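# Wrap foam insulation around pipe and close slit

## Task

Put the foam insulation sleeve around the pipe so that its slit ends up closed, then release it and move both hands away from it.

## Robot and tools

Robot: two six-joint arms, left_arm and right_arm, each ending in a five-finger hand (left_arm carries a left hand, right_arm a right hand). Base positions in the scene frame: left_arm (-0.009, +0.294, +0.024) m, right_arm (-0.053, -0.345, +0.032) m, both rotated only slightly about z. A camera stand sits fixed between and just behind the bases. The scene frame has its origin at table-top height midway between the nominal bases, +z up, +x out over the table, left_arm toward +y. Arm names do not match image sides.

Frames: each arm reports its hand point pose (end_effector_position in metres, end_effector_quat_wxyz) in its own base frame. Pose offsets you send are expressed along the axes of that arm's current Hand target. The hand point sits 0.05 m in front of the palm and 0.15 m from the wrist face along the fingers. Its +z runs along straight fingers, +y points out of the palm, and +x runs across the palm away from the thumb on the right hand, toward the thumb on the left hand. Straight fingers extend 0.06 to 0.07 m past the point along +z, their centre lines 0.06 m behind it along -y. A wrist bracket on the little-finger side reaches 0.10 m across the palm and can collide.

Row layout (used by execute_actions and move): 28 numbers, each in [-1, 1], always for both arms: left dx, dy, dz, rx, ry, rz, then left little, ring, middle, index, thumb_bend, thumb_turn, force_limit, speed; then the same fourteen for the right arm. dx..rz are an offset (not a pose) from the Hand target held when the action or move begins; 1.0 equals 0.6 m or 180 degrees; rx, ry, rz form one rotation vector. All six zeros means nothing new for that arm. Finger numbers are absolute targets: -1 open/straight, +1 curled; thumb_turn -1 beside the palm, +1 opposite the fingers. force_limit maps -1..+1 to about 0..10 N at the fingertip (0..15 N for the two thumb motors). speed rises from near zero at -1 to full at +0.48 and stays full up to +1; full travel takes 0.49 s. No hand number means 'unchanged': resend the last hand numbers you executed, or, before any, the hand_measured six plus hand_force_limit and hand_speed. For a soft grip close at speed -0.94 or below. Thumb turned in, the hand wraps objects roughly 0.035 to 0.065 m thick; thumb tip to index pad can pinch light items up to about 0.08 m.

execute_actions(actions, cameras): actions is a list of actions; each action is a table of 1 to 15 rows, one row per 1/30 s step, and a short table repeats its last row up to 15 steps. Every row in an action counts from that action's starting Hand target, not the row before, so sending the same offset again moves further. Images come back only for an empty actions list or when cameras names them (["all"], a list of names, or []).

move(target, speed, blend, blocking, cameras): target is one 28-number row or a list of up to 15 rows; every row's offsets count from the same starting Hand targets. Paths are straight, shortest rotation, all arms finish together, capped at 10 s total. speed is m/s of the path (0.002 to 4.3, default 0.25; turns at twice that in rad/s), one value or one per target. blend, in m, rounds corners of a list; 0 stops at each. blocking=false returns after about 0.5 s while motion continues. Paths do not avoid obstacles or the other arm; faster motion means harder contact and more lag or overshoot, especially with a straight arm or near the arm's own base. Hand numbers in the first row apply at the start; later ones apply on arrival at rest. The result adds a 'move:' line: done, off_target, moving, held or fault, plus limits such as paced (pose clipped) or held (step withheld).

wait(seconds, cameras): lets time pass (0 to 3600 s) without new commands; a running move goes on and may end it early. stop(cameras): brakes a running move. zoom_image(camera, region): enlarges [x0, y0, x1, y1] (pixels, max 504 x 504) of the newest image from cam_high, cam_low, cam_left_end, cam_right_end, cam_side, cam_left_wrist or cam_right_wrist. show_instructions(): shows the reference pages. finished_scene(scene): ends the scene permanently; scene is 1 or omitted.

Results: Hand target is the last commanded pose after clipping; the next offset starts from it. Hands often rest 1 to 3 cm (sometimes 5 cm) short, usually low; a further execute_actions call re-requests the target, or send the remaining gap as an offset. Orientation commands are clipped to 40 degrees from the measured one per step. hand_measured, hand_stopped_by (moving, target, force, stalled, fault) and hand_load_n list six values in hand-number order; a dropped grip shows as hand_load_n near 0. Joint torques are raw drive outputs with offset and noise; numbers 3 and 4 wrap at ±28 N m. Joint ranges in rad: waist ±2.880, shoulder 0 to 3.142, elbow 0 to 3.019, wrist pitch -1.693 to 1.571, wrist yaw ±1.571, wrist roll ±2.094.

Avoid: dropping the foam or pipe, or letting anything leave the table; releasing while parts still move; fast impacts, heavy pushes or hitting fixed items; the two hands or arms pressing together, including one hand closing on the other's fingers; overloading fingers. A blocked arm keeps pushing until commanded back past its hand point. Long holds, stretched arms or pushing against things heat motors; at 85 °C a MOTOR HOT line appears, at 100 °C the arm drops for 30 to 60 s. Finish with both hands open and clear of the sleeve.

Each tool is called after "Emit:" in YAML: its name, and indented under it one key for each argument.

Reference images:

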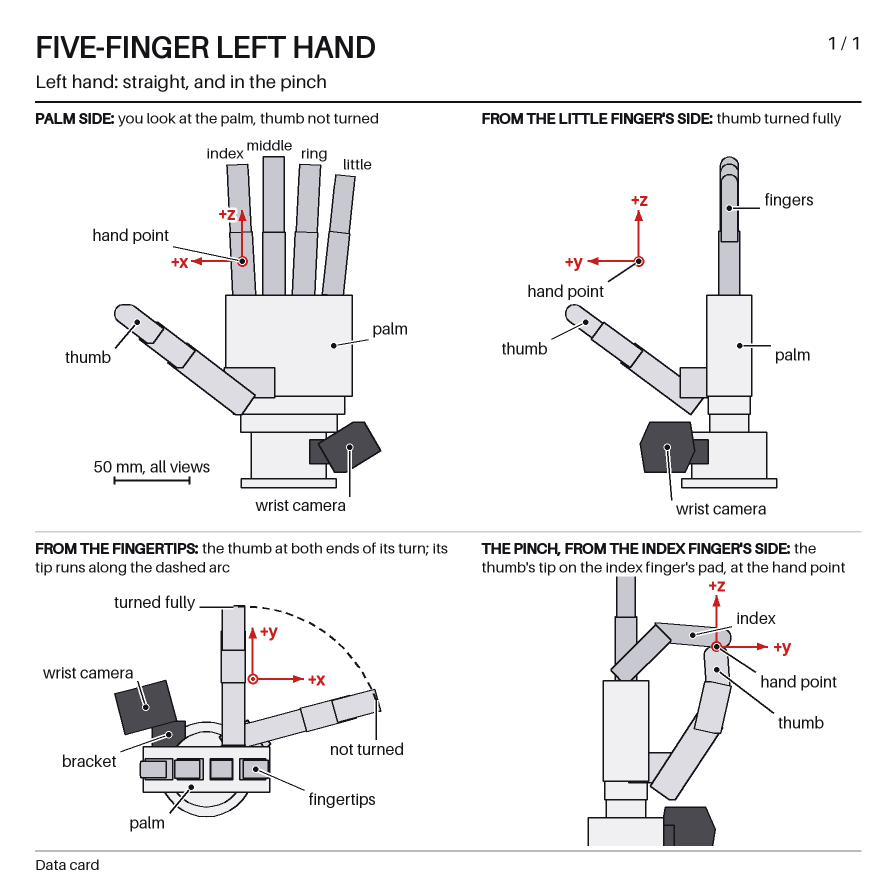

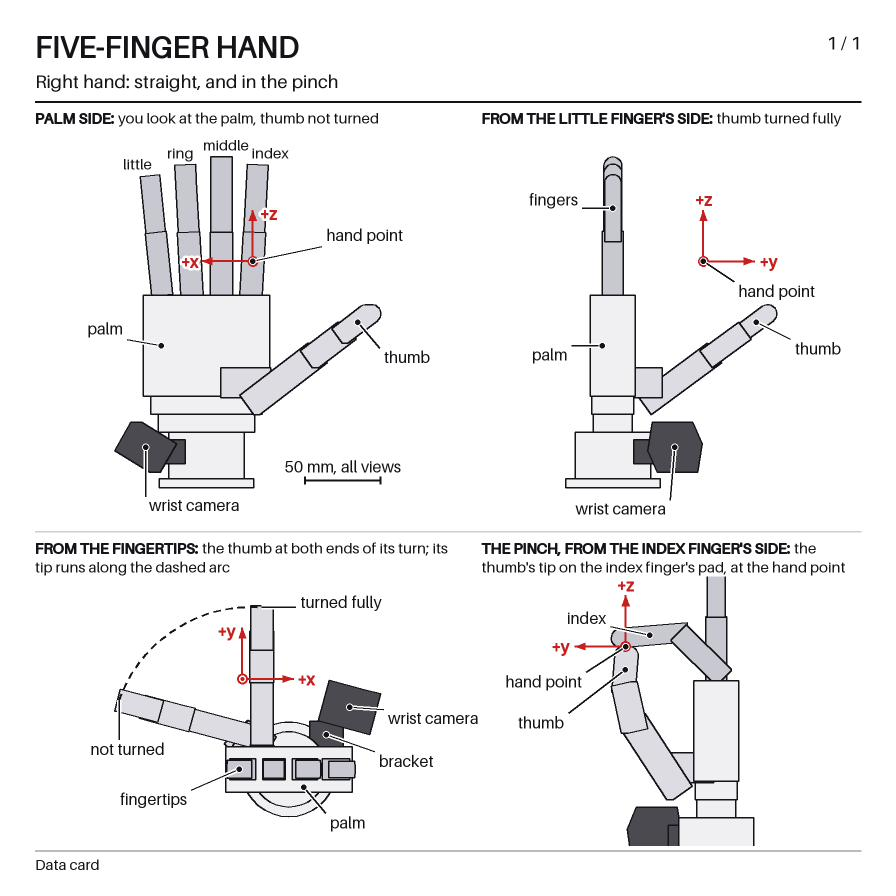

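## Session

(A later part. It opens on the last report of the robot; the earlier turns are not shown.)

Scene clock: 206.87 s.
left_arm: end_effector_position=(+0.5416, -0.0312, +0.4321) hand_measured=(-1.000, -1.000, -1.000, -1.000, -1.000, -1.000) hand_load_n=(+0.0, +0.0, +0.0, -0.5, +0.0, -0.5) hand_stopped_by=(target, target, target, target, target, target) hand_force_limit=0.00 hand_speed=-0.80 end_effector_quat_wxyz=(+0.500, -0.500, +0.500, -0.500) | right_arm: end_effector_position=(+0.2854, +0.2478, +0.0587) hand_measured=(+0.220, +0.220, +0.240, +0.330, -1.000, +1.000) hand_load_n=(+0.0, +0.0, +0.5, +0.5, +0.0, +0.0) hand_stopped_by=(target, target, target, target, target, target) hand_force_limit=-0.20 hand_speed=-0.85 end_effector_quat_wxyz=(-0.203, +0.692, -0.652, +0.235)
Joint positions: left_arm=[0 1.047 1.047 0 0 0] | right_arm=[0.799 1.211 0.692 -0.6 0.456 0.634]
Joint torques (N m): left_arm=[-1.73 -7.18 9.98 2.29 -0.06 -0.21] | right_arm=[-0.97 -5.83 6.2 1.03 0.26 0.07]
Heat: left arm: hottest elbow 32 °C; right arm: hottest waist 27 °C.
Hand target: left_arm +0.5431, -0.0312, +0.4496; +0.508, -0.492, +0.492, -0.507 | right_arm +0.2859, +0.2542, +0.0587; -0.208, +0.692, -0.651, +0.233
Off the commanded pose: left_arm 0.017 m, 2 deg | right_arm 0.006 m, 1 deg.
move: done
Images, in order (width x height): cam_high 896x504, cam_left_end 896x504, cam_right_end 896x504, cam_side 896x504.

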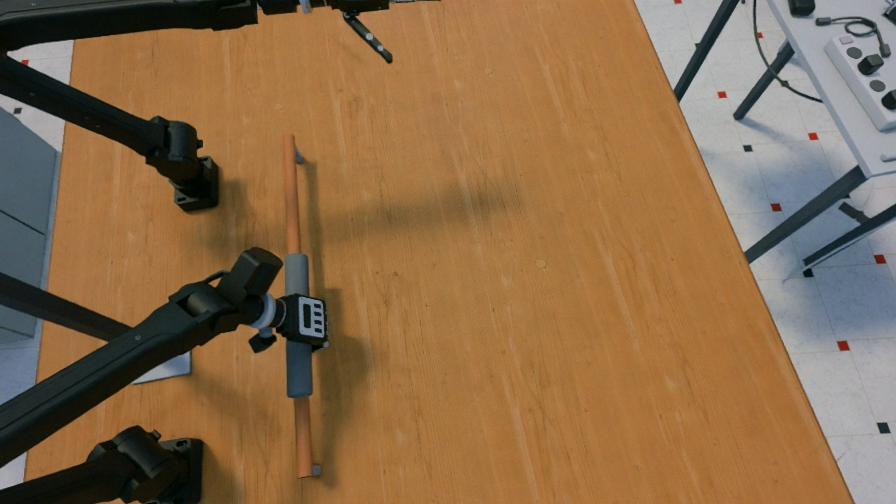

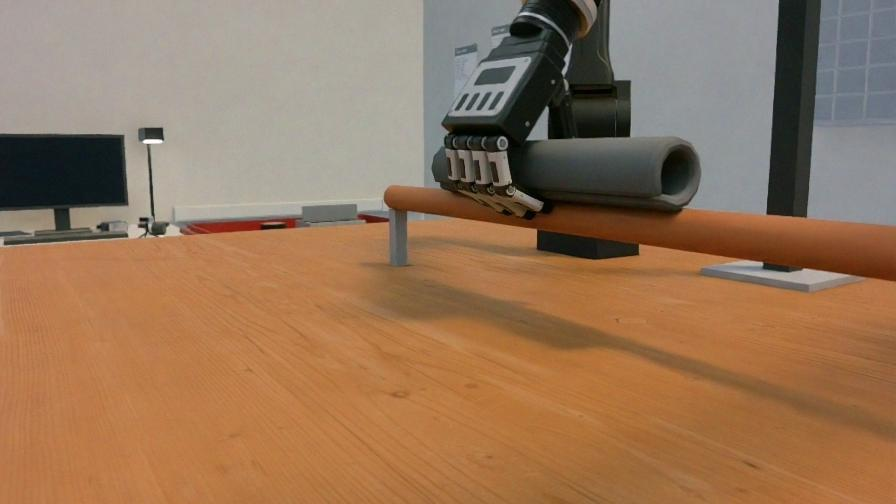

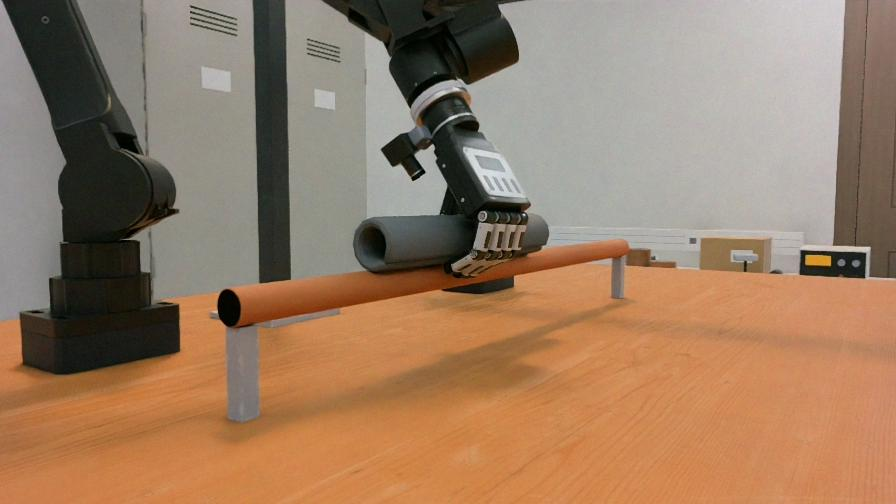

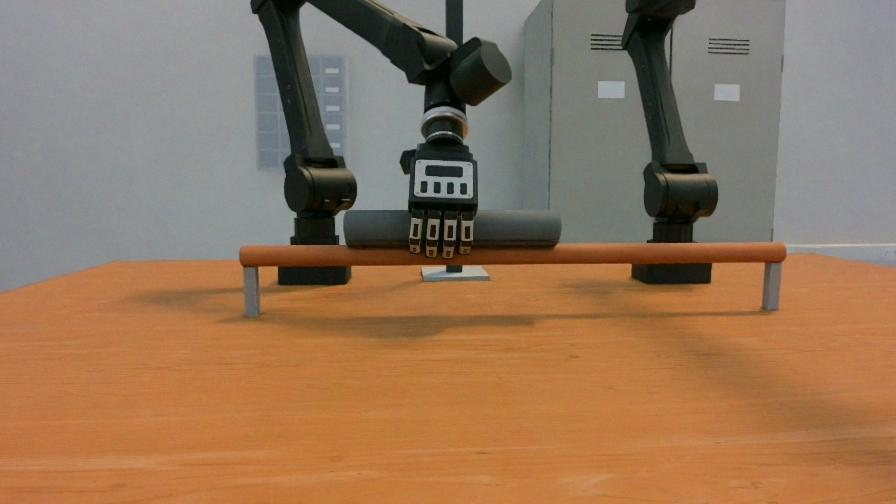

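Emit:
move:
  target: [0,0,0,0,0,0,-1,-1,-1,-1,-1,-1,0,-0.8, 0,0,0,0,0,0,0.30,0.30,0.32,0.41,-1,1,-0.6,-0.85]
  cameras: ["cam_high","cam_side","cam_left_end","cam_right_end"]

Emit:
zoom_image:
  camera: "cam_right_end"
  region: [340, 180, 560, 310]

Emit:
zoom_image:
  camera: "cam_high"
  region: [220, 220, 380, 420]

Scene clock: 209.00 s.
left_arm: end_effector_position=(+0.5416, -0.0312, +0.4321) hand_measured=(-1.000, -1.000, -1.000, -1.000, -1.000, -1.000) hand_load_n=(+0.0, +0.0, -0.5, +0.0, +0.0, -0.5) hand_stopped_by=(target, target, target, target, target, target) hand_force_limit=0.00 hand_speed=-0.80 end_effector_quat_wxyz=(+0.500, -0.500, +0.500, -0.500) | right_arm: end_effector_position=(+0.2855, +0.2478, +0.0587) hand_measured=(+0.300, +0.300, +0.252, +0.396, -1.000, +1.000) hand_load_n=(+0.5, +0.0, +1.0, +2.0, +0.0, +0.0) hand_stopped_by=(target, target, force, force, target, target) hand_force_limit=-0.60 hand_speed=-0.85 end_effector_quat_wxyz=(-0.203, +0.691, -0.652, +0.235)
Joint positions: left_arm=[0 1.047 1.047 0 0 0] | right_arm=[0.799 1.211 0.692 -0.599 0.456 0.634]
Joint torques (N m): left_arm=[-1.96 -7.06 9.95 2.3 -0.05 -0.21] | right_arm=[-0.56 -5.77 6.32 1.05 0.25 0.06]
Heat: left arm: hottest elbow 32 °C; right arm: hottest waist 27 °C.
Hand target: left_arm +0.5431, -0.0312, +0.4496; +0.508, -0.492, +0.492, -0.507 | right_arm +0.2860, +0.2542, +0.0587; -0.208, +0.692, -0.651, +0.233
Off the commanded pose: left_arm 0.017 m, 2 deg | right_arm 0.006 m, 1 deg.
move: done
Images, in order (width x height): cam_high 896x504, cam_left_end 896x504, cam_right_end 896x504, cam_side 896x504.

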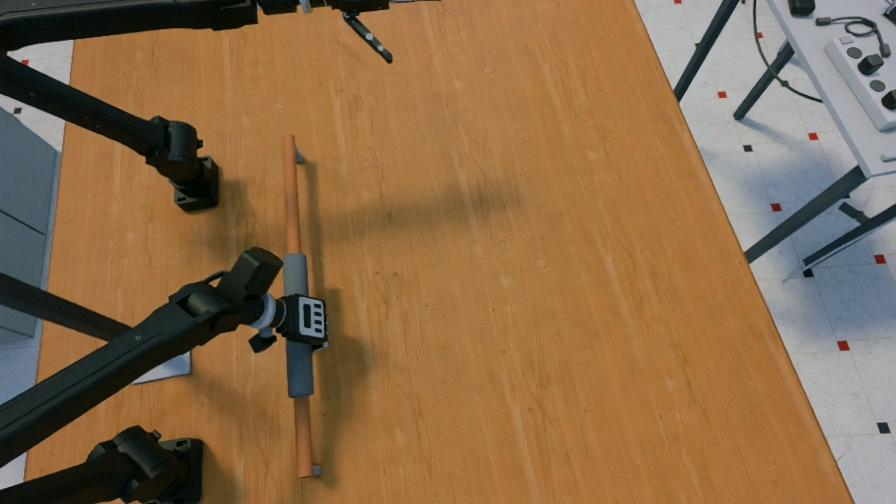

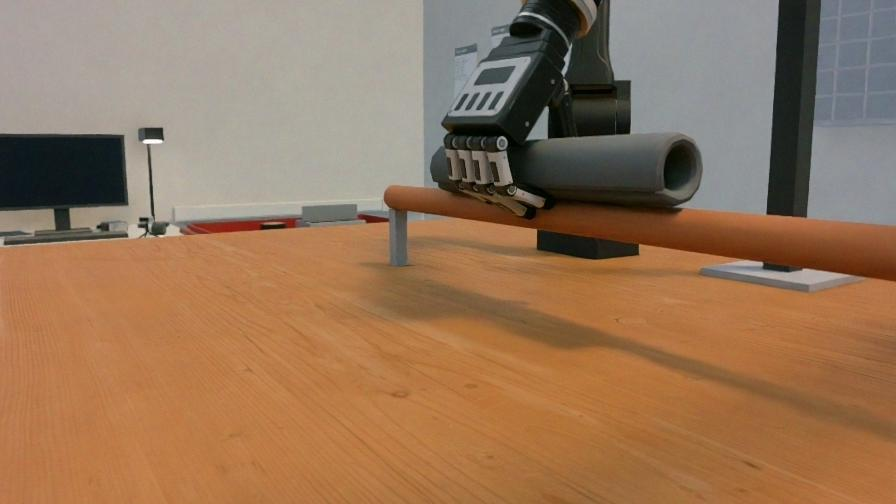

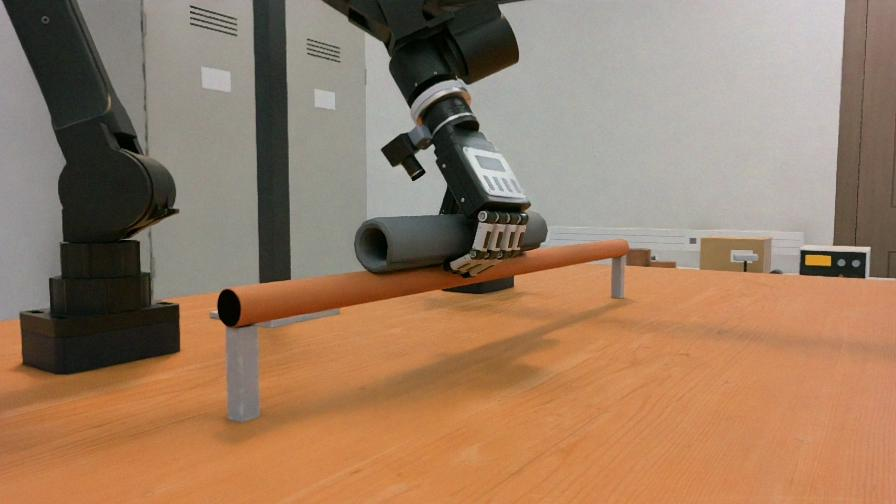

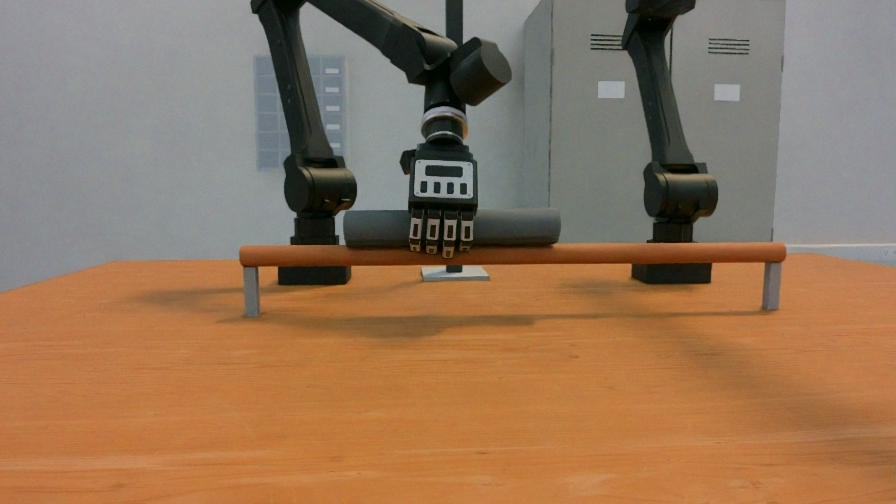

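Scaled by 2.291.

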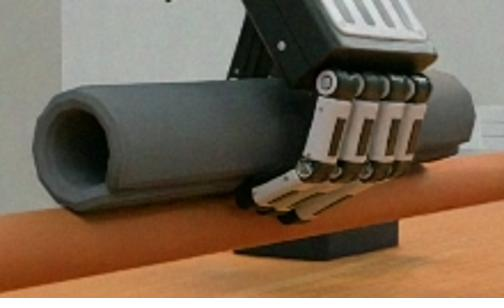

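Scaled by 2.520.

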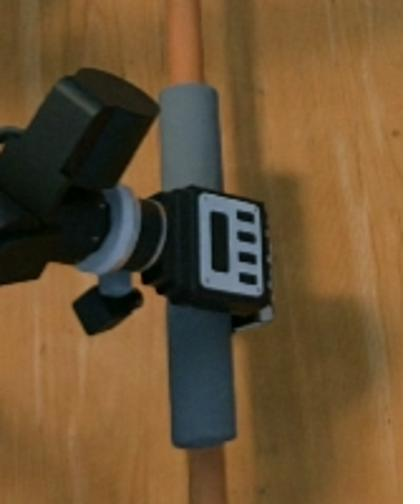

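Emit:
move:
  target:
    - [0,0,0,0,0,0,-1,-1,-1,-1,-1,-1,0,-0.8, 0,-0.0257,-0.0327,0,0,0,0.30,0.30,0.32,0.41,-1,1,-0.6,-0.85]
    - [0,0,0,0,0,0,-1,-1,-1,-1,-1,-1,0,-0.8, 0,0.0005,-0.0534,0,0,0,0.30,0.30,0.32,0.41,-1,1,-0.6,-0.85]
  speed: 0.04
  cameras: ["cam_high","cam_side","cam_left_end","cam_right_end"]

Emit:
zoom_image:
  camera: "cam_right_end"
  region: [340, 180, 560, 310]

Emit:
zoom_image:
  camera: "cam_high"
  region: [220, 220, 380, 420]

Emit:
zoom_image:
  camera: "cam_left_end"
  region: [400, 110, 740, 260]

Scene clock: 211.47 s.
left_arm: end_effector_position=(+0.5416, -0.0312, +0.4321) hand_measured=(-1.000, -1.000, -1.000, -1.000, -1.000, -1.000) hand_load_n=(+0.0, +0.0, +0.0, +0.0, +0.0, -0.5) hand_stopped_by=(target, target, target, target, target, target) hand_force_limit=0.00 hand_speed=-0.80 end_effector_quat_wxyz=(+0.500, -0.500, +0.500, -0.500) | right_arm: end_effector_position=(+0.2682, +0.2502, +0.0757) hand_measured=(+0.300, +0.300, +0.252, +0.396, -1.000, +1.000) hand_load_n=(+0.0, +0.0, +0.0, +2.0, +0.0, +0.0) hand_stopped_by=(target, target, force, force, target, target) hand_force_limit=-0.60 hand_speed=-0.85 end_effector_quat_wxyz=(-0.198, +0.694, -0.652, +0.234)
Joint positions: left_arm=[0 1.047 1.047 0 0 0] | right_arm=[0.843 1.164 0.711 -0.695 0.472 0.678]
Joint torques (N m): left_arm=[-1.61 -7.06 9.91 2.29 -0.06 -0.2] | right_arm=[-0.03 -7.24 6.64 0.17 0.4 0.12]
Heat: left arm: hottest elbow 32 °C; right arm: hottest waist 27 °C.
Hand target: left_arm +0.5431, -0.0312, +0.4496; +0.508, -0.492, +0.492, -0.507 | right_arm +0.2667, +0.2548, +0.0844; -0.208, +0.692, -0.651, +0.233
Off the commanded pose: left_arm 0.017 m, 2 deg | right_arm 0.010 m, 1 deg.
move: done
Images, in order (width x height): cam_high 896x504, cam_left_end 896x504, cam_right_end 896x504, cam_side 896x504.

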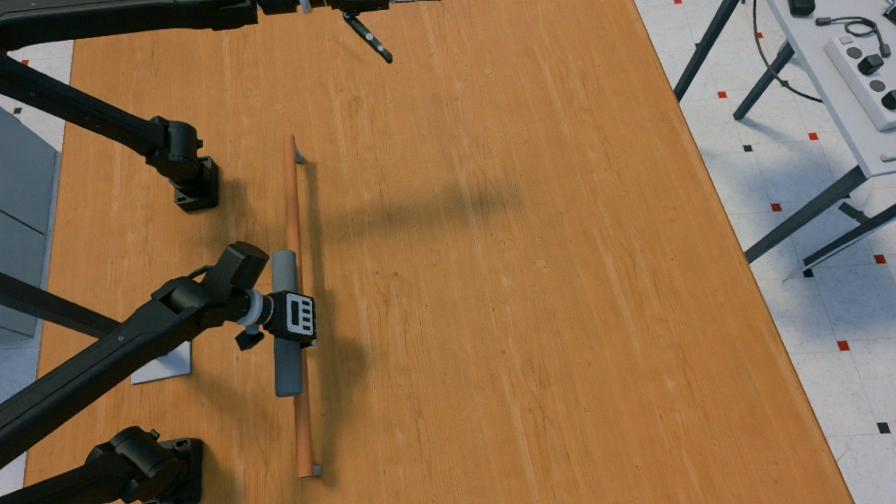

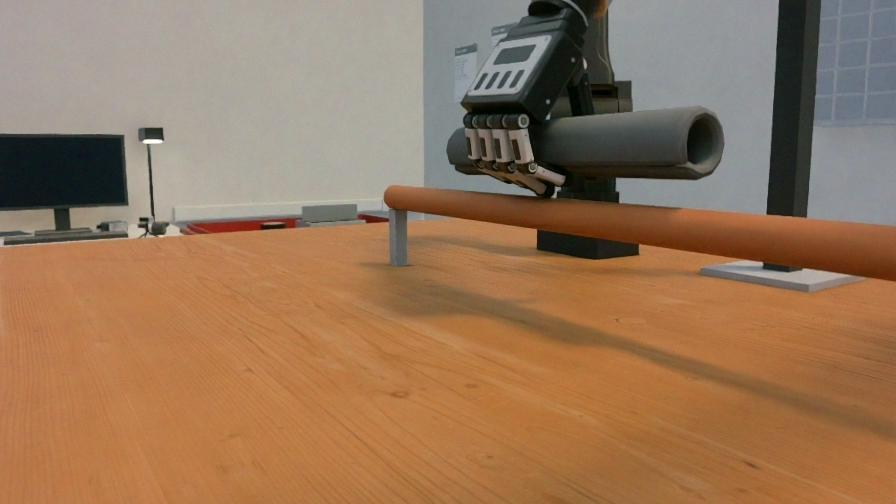

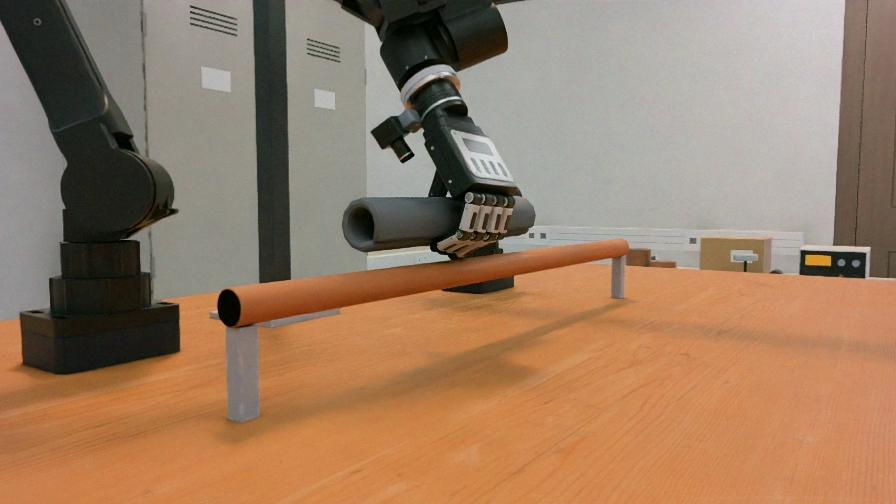

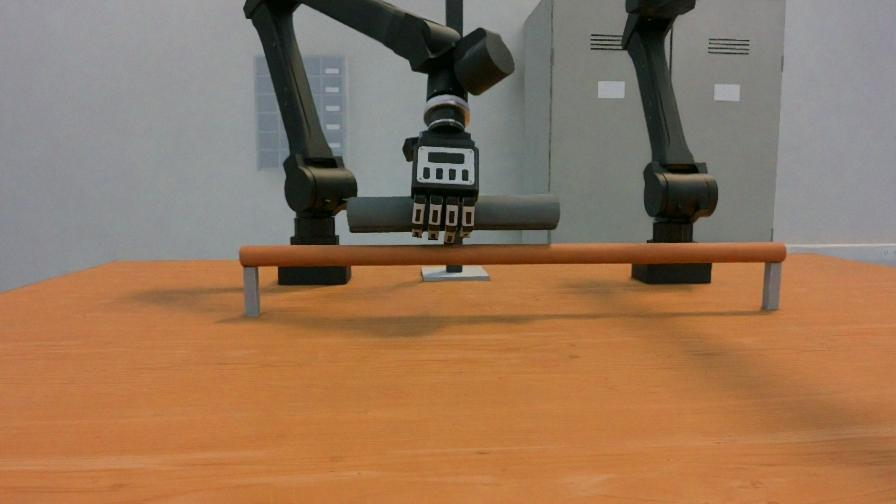

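Scaled by 2.291.

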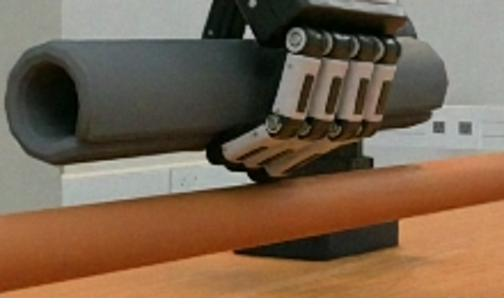

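Scaled by 2.520.

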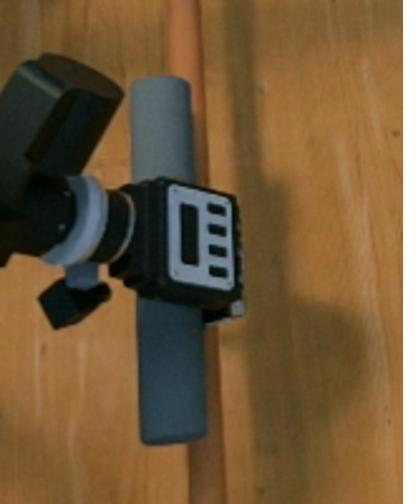

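Scaled by 1.482.

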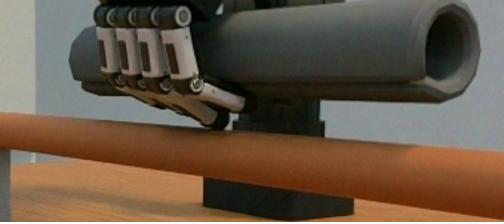

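Emit:
zoom_image:
  camera: "cam_left_end"
  region: [640, 90, 740, 200]

Emit:
zoom_image:
  camera: "cam_right_end"
  region: [330, 185, 430, 265]

Scaled by 4.582.

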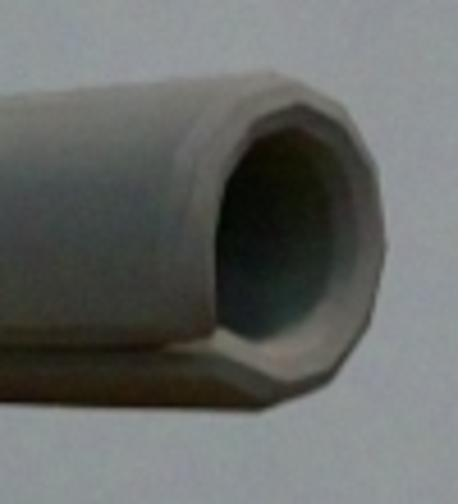

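Scaled by 5.040.

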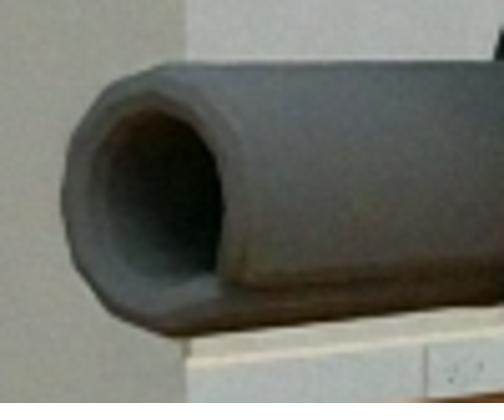

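Emit:
move:
  target: [0,0,0,0,0,0,-1,-1,-1,-1,-1,-1,0,-0.8, 0,0.0205,0.0191,0,0,0,0.30,0.30,0.32,0.41,-1,1,-0.6,-0.85]
  speed: 0.03
  cameras: ["cam_high","cam_side","cam_left_end"]

Emit:
zoom_image:
  camera: "cam_side"
  region: [310, 180, 590, 300]

Emit:
zoom_image:
  camera: "cam_high"
  region: [220, 220, 380, 420]

Scene clock: 212.87 s.
left_arm: end_effector_position=(+0.5416, -0.0312, +0.4321) hand_measured=(-1.000, -1.000, -1.000, -1.000, -1.000, -1.000) hand_load_n=(+0.0, +0.0, +0.0, +0.0, +0.0, -0.5) hand_stopped_by=(target, target, target, target, target, target) hand_force_limit=0.00 hand_speed=-0.80 end_effector_quat_wxyz=(+0.500, -0.500, +0.500, -0.500) | right_arm: end_effector_position=(+0.2666, +0.2479, +0.0703) hand_measured=(+0.300, +0.300, +0.252, +0.396, -1.000, +1.000) hand_load_n=(-0.5, +0.0, -5.5, +2.0, +0.0, +0.0) hand_stopped_by=(target, target, force, force, target, target) hand_force_limit=-0.60 hand_speed=-0.85 end_effector_quat_wxyz=(-0.201, +0.691, -0.652, +0.237)
Joint positions: left_arm=[0 1.047 1.047 0 0 0] | right_arm=[0.846 1.16 0.69 -0.674 0.48 0.682]
Joint torques (N m): left_arm=[-1.55 -7.3 9.94 2.35 -0.07 -0.2] | right_arm=[-0.21 -6.01 5.46 1.25 0.2 0.14]
Heat: left arm: hottest elbow 32 °C; right arm: hottest waist 27 °C.
Hand target: left_arm +0.5431, -0.0312, +0.4496; +0.508, -0.492, +0.492, -0.507 | right_arm +0.2637, +0.2538, +0.0679; -0.208, +0.692, -0.651, +0.233
Off the commanded pose: left_arm 0.017 m, 2 deg | right_arm 0.007 m, 1 deg.
move: done
Images, in order (width x height): cam_high 896x504, cam_left_end 896x504, cam_side 896x504.

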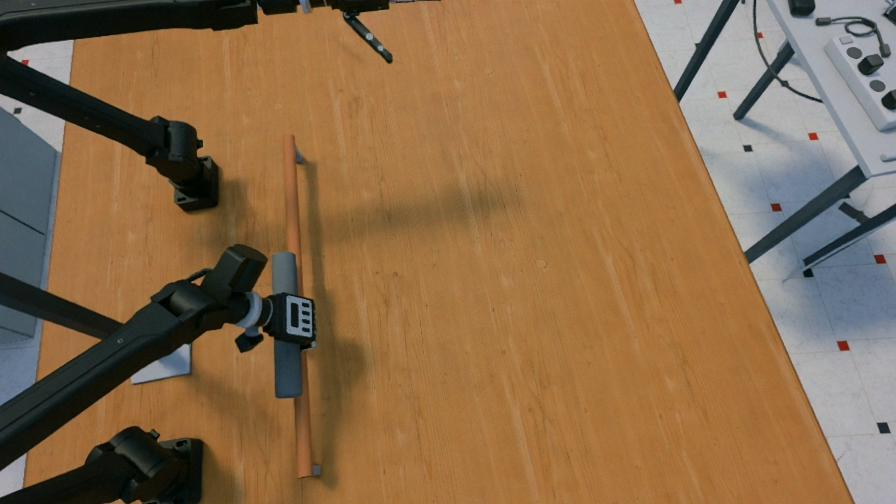

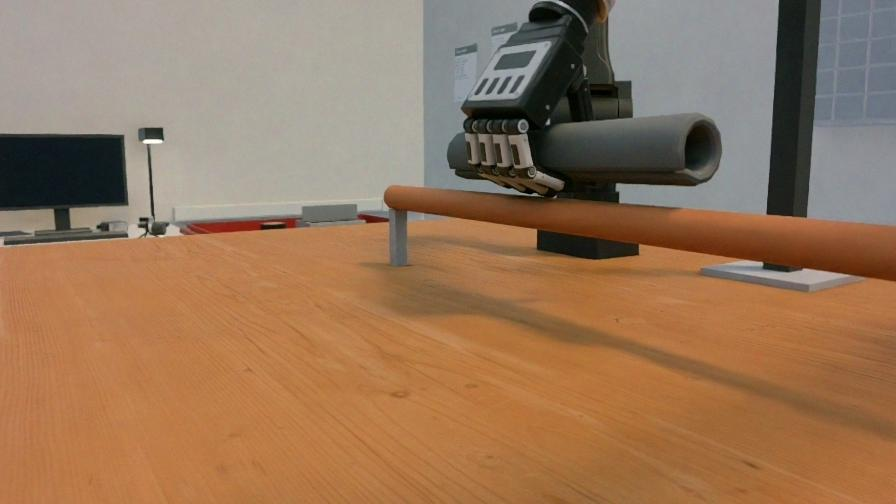

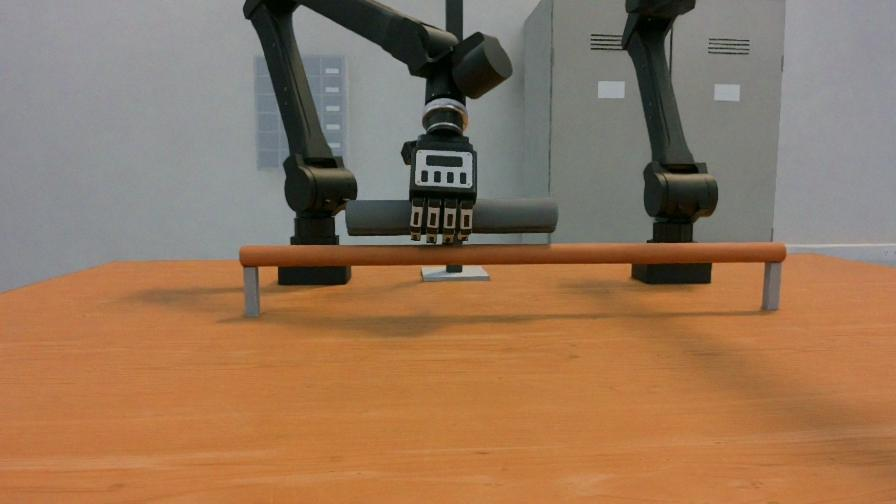

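Scaled by 1.800.

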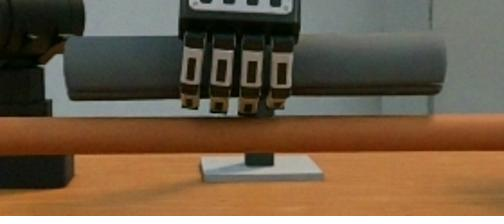

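Scaled by 2.520.

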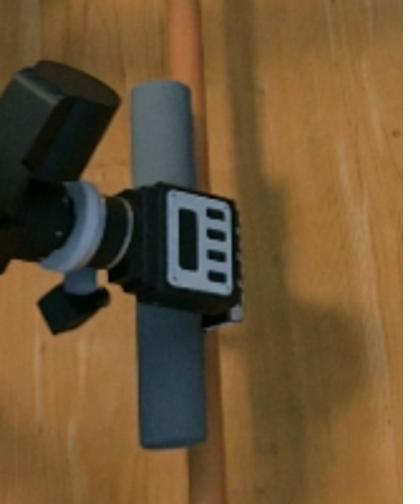

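Emit:
move:
  target:
    - [0,0,0,0,0,0,-1,-1,-1,-1,-1,-1,0,-0.8, 0,-0.0144,-0.0183,0,0,0,0.30,0.30,0.32,0.41,-1,1,-0.6,-0.85]
    - [0,0,0,0,0,0,-1,-1,-1,-1,-1,-1,0,-0.8, 0,-0.043,0.0044,0,0,0,0.30,0.30,0.32,0.41,-1,1,-0.6,-0.85]
  speed: 0.04
  cameras: ["cam_high","cam_side","cam_left_end"]

Emit:
zoom_image:
  camera: "cam_left_end"
  region: [400, 110, 740, 260]

Emit:
zoom_image:
  camera: "cam_high"
  region: [220, 220, 380, 420]

Scene clock: 215.10 s.
left_arm: end_effector_position=(+0.5416, -0.0312, +0.4321) hand_measured=(-1.000, -1.000, -1.000, -1.000, -1.000, -1.000) hand_load_n=(+0.0, +0.0, +0.0, +0.0, +0.0, -0.5) hand_stopped_by=(target, target, target, target, target, target) hand_force_limit=0.00 hand_speed=-0.80 end_effector_quat_wxyz=(+0.500, -0.500, +0.500, -0.500) | right_arm: end_effector_position=(+0.2676, +0.2464, +0.0712) hand_measured=(+0.300, +0.300, +0.252, +0.396, -1.000, +1.000) hand_load_n=(+0.0, +0.0, -4.0, +2.0, +0.0, +0.0) hand_stopped_by=(target, target, force, force, target, target) hand_force_limit=-0.60 hand_speed=-0.85 end_effector_quat_wxyz=(-0.194, +0.701, -0.646, +0.231)
Joint positions: left_arm=[0 1.047 1.047 0 0 0] | right_arm=[0.831 1.165 0.701 -0.684 0.457 0.649]
Joint torques (N m): left_arm=[-1.79 -7.06 9.89 2.32 -0.07 -0.2] | right_arm=[-2.9 -4.48 8.43 1.39 0.33 0]
Heat: left arm: hottest elbow 32 °C; right arm: hottest waist 27 °C.
Hand target: left_arm +0.5431, -0.0312, +0.4496; +0.508, -0.492, +0.492, -0.507 | right_arm +0.2859, +0.2555, +0.0810; -0.208, +0.692, -0.651, +0.233
Off the commanded pose: left_arm 0.017 m, 2 deg | right_arm 0.023 m, 2 deg.
move: off_target (right_arm)
Images, in order (width x height): cam_high 896x504, cam_left_end 896x504, cam_side 896x504.

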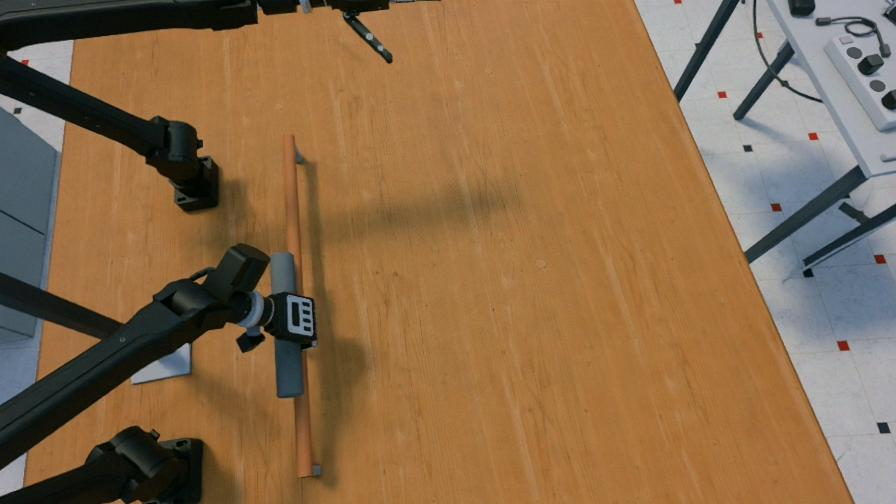

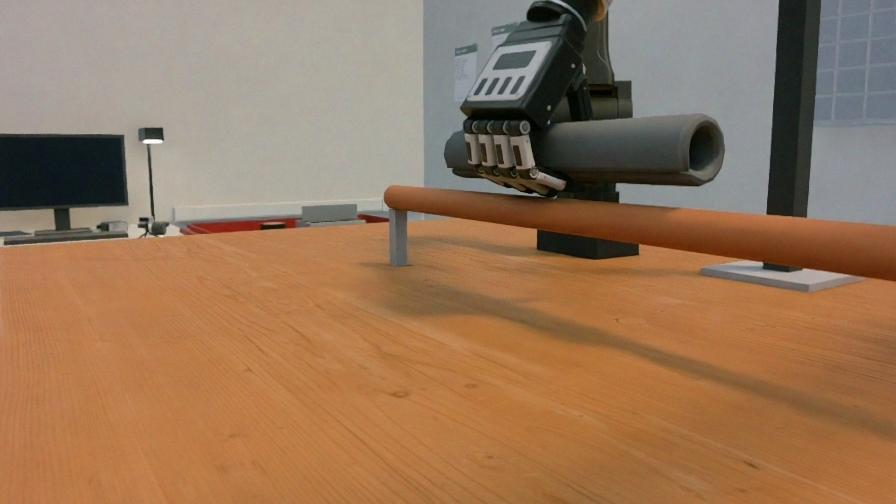

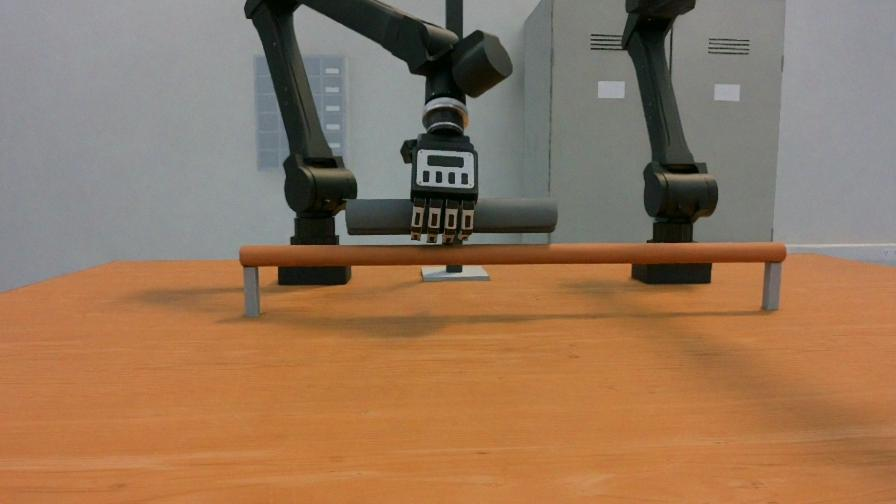

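Scaled by 1.482.

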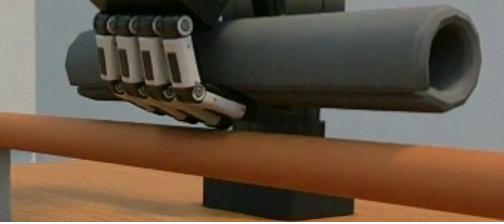

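Scaled by 2.520.

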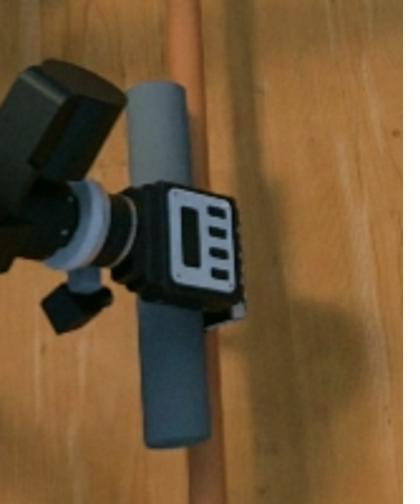

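Emit:
move:
  target:
    - [0,0,0,0,0,0,-1,-1,-1,-1,-1,-1,0,-0.8, 0,0.0262,-0.0207,0,0,0,0.30,0.30,0.32,0.41,-1,1,-0.6,-0.85]
    - [0,0,0,0,0,0,-1,-1,-1,-1,-1,-1,0,-0.8, 0,0.0056,-0.0469,0,0,0,0.30,0.30,0.32,0.41,-1,1,-0.6,-0.85]
  speed: 0.04

Scene clock: 217.03 s.
left_arm: end_effector_position=(+0.5416, -0.0312, +0.4321) hand_measured=(-1.000, -1.000, -1.000, -1.000, -1.000, -1.000) hand_load_n=(+0.0, +0.0, +0.0, +0.0, +0.0, -0.5) hand_stopped_by=(target, target, target, target, target, target) hand_force_limit=0.00 hand_speed=-0.80 end_effector_quat_wxyz=(+0.500, -0.500, +0.500, -0.500) | right_arm: end_effector_position=(+0.2583, +0.2395, +0.0779) hand_measured=(+0.300, +0.300, +0.252, +0.396, -1.000, +1.000) hand_load_n=(+0.0, +0.0, +0.0, +2.0, +0.0, +0.0) hand_stopped_by=(target, target, force, force, target, target) hand_force_limit=-0.60 hand_speed=-0.85 end_effector_quat_wxyz=(-0.181, +0.698, -0.652, +0.234)
Joint positions: left_arm=[0 1.047 1.047 0 0 0] | right_arm=[0.844 1.141 0.708 -0.753 0.474 0.681]
Joint torques (N m): left_arm=[-1.85 -7 9.94 2.29 -0.05 -0.19] | right_arm=[-0.21 -7.3 8.85 0.28 0.36 0.11]
Heat: left arm: hottest elbow 32 °C; right arm: hottest waist 27 °C.
Hand target: left_arm +0.5431, -0.0312, +0.4496; +0.508, -0.492, +0.492, -0.507 | right_arm +0.2665, +0.2556, +0.1016; -0.208, +0.692, -0.651, +0.233
Off the commanded pose: left_arm 0.017 m, 2 deg | right_arm 0.030 m, 3 deg.
move: off_target (right_arm)

Emit:
execute_actions:
  actions:
    - [[0,0,0,0,0,0,-1,-1,-1,-1,-1,-1,0,-0.8, 0,0,0,0,0,0,0.30,0.30,0.32,0.41,-1,1,-0.6,-0.85]]
  cameras: ["cam_high","cam_left_end","cam_side"]

Scene clock: 217.87 s.
left_arm: end_effector_position=(+0.5416, -0.0312, +0.4321) hand_measured=(-1.000, -1.000, -1.000, -1.000, -1.000, -1.000) hand_load_n=(+0.0, +0.0, +0.0, +0.0, +0.0, -0.5) hand_stopped_by=(target, target, target, target, target, target) hand_force_limit=0.00 hand_speed=-0.80 end_effector_quat_wxyz=(+0.500, -0.500, +0.500, -0.500) | right_arm: end_effector_position=(+0.2583, +0.2395, +0.0779) hand_measured=(+0.300, +0.300, +0.252, +0.396, -1.000, +1.000) hand_load_n=(+0.0, +0.0, -0.5, +2.0, +0.0, +0.0) hand_stopped_by=(target, target, force, force, target, target) hand_force_limit=-0.60 hand_speed=-0.85 end_effector_quat_wxyz=(-0.181, +0.698, -0.652, +0.234)
Joint positions: left_arm=[0 1.047 1.047 0 0 0] | right_arm=[0.844 1.141 0.708 -0.753 0.474 0.681]
Joint velocities: left_arm=[0.005 -0.005 -0.007 0.007 -0.154 -0.095] | right_arm=[within noise]
Joint torques (N m): left_arm=[-1.67 -6.95 9.99 2.33 -0.07 -0.19] | right_arm=[-0.32 -7.06 9.16 0.24 0.4 0.09]
Heat: left arm: hottest elbow 32 °C; right arm: hottest waist 27 °C.
Hand target: left_arm +0.5431, -0.0312, +0.4496; +0.508, -0.492, +0.492, -0.507 | right_arm +0.2666, +0.2557, +0.1017; -0.208, +0.692, -0.651, +0.233
Off the commanded pose: left_arm 0.017 m, 2 deg | right_arm 0.030 m, 3 deg.

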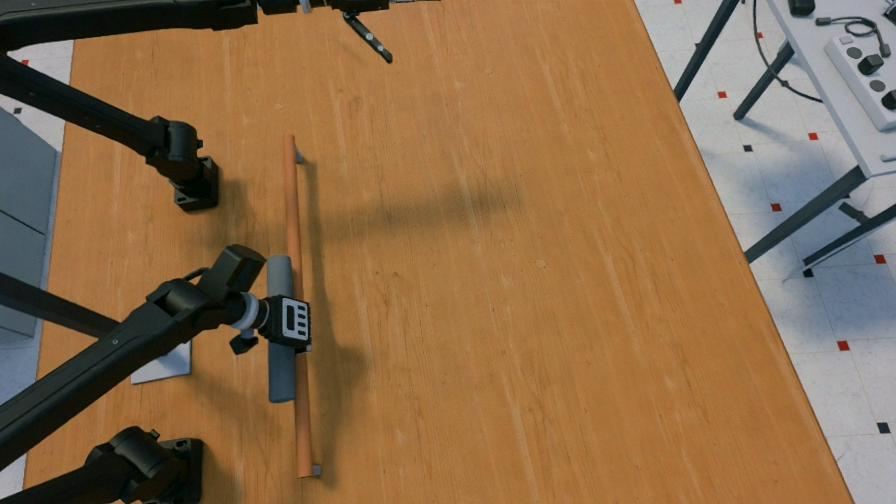

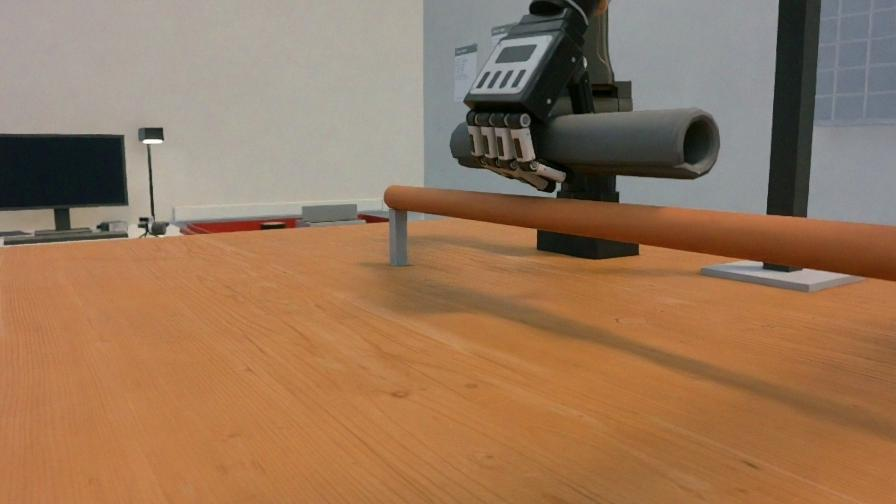

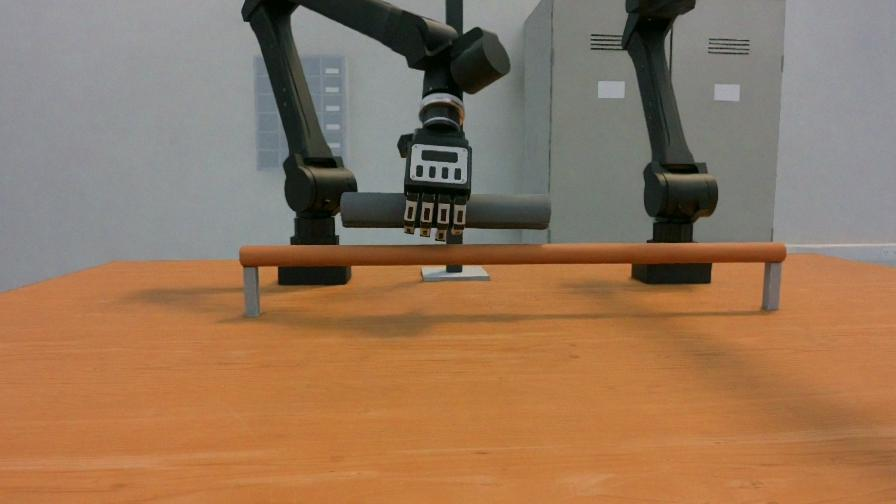

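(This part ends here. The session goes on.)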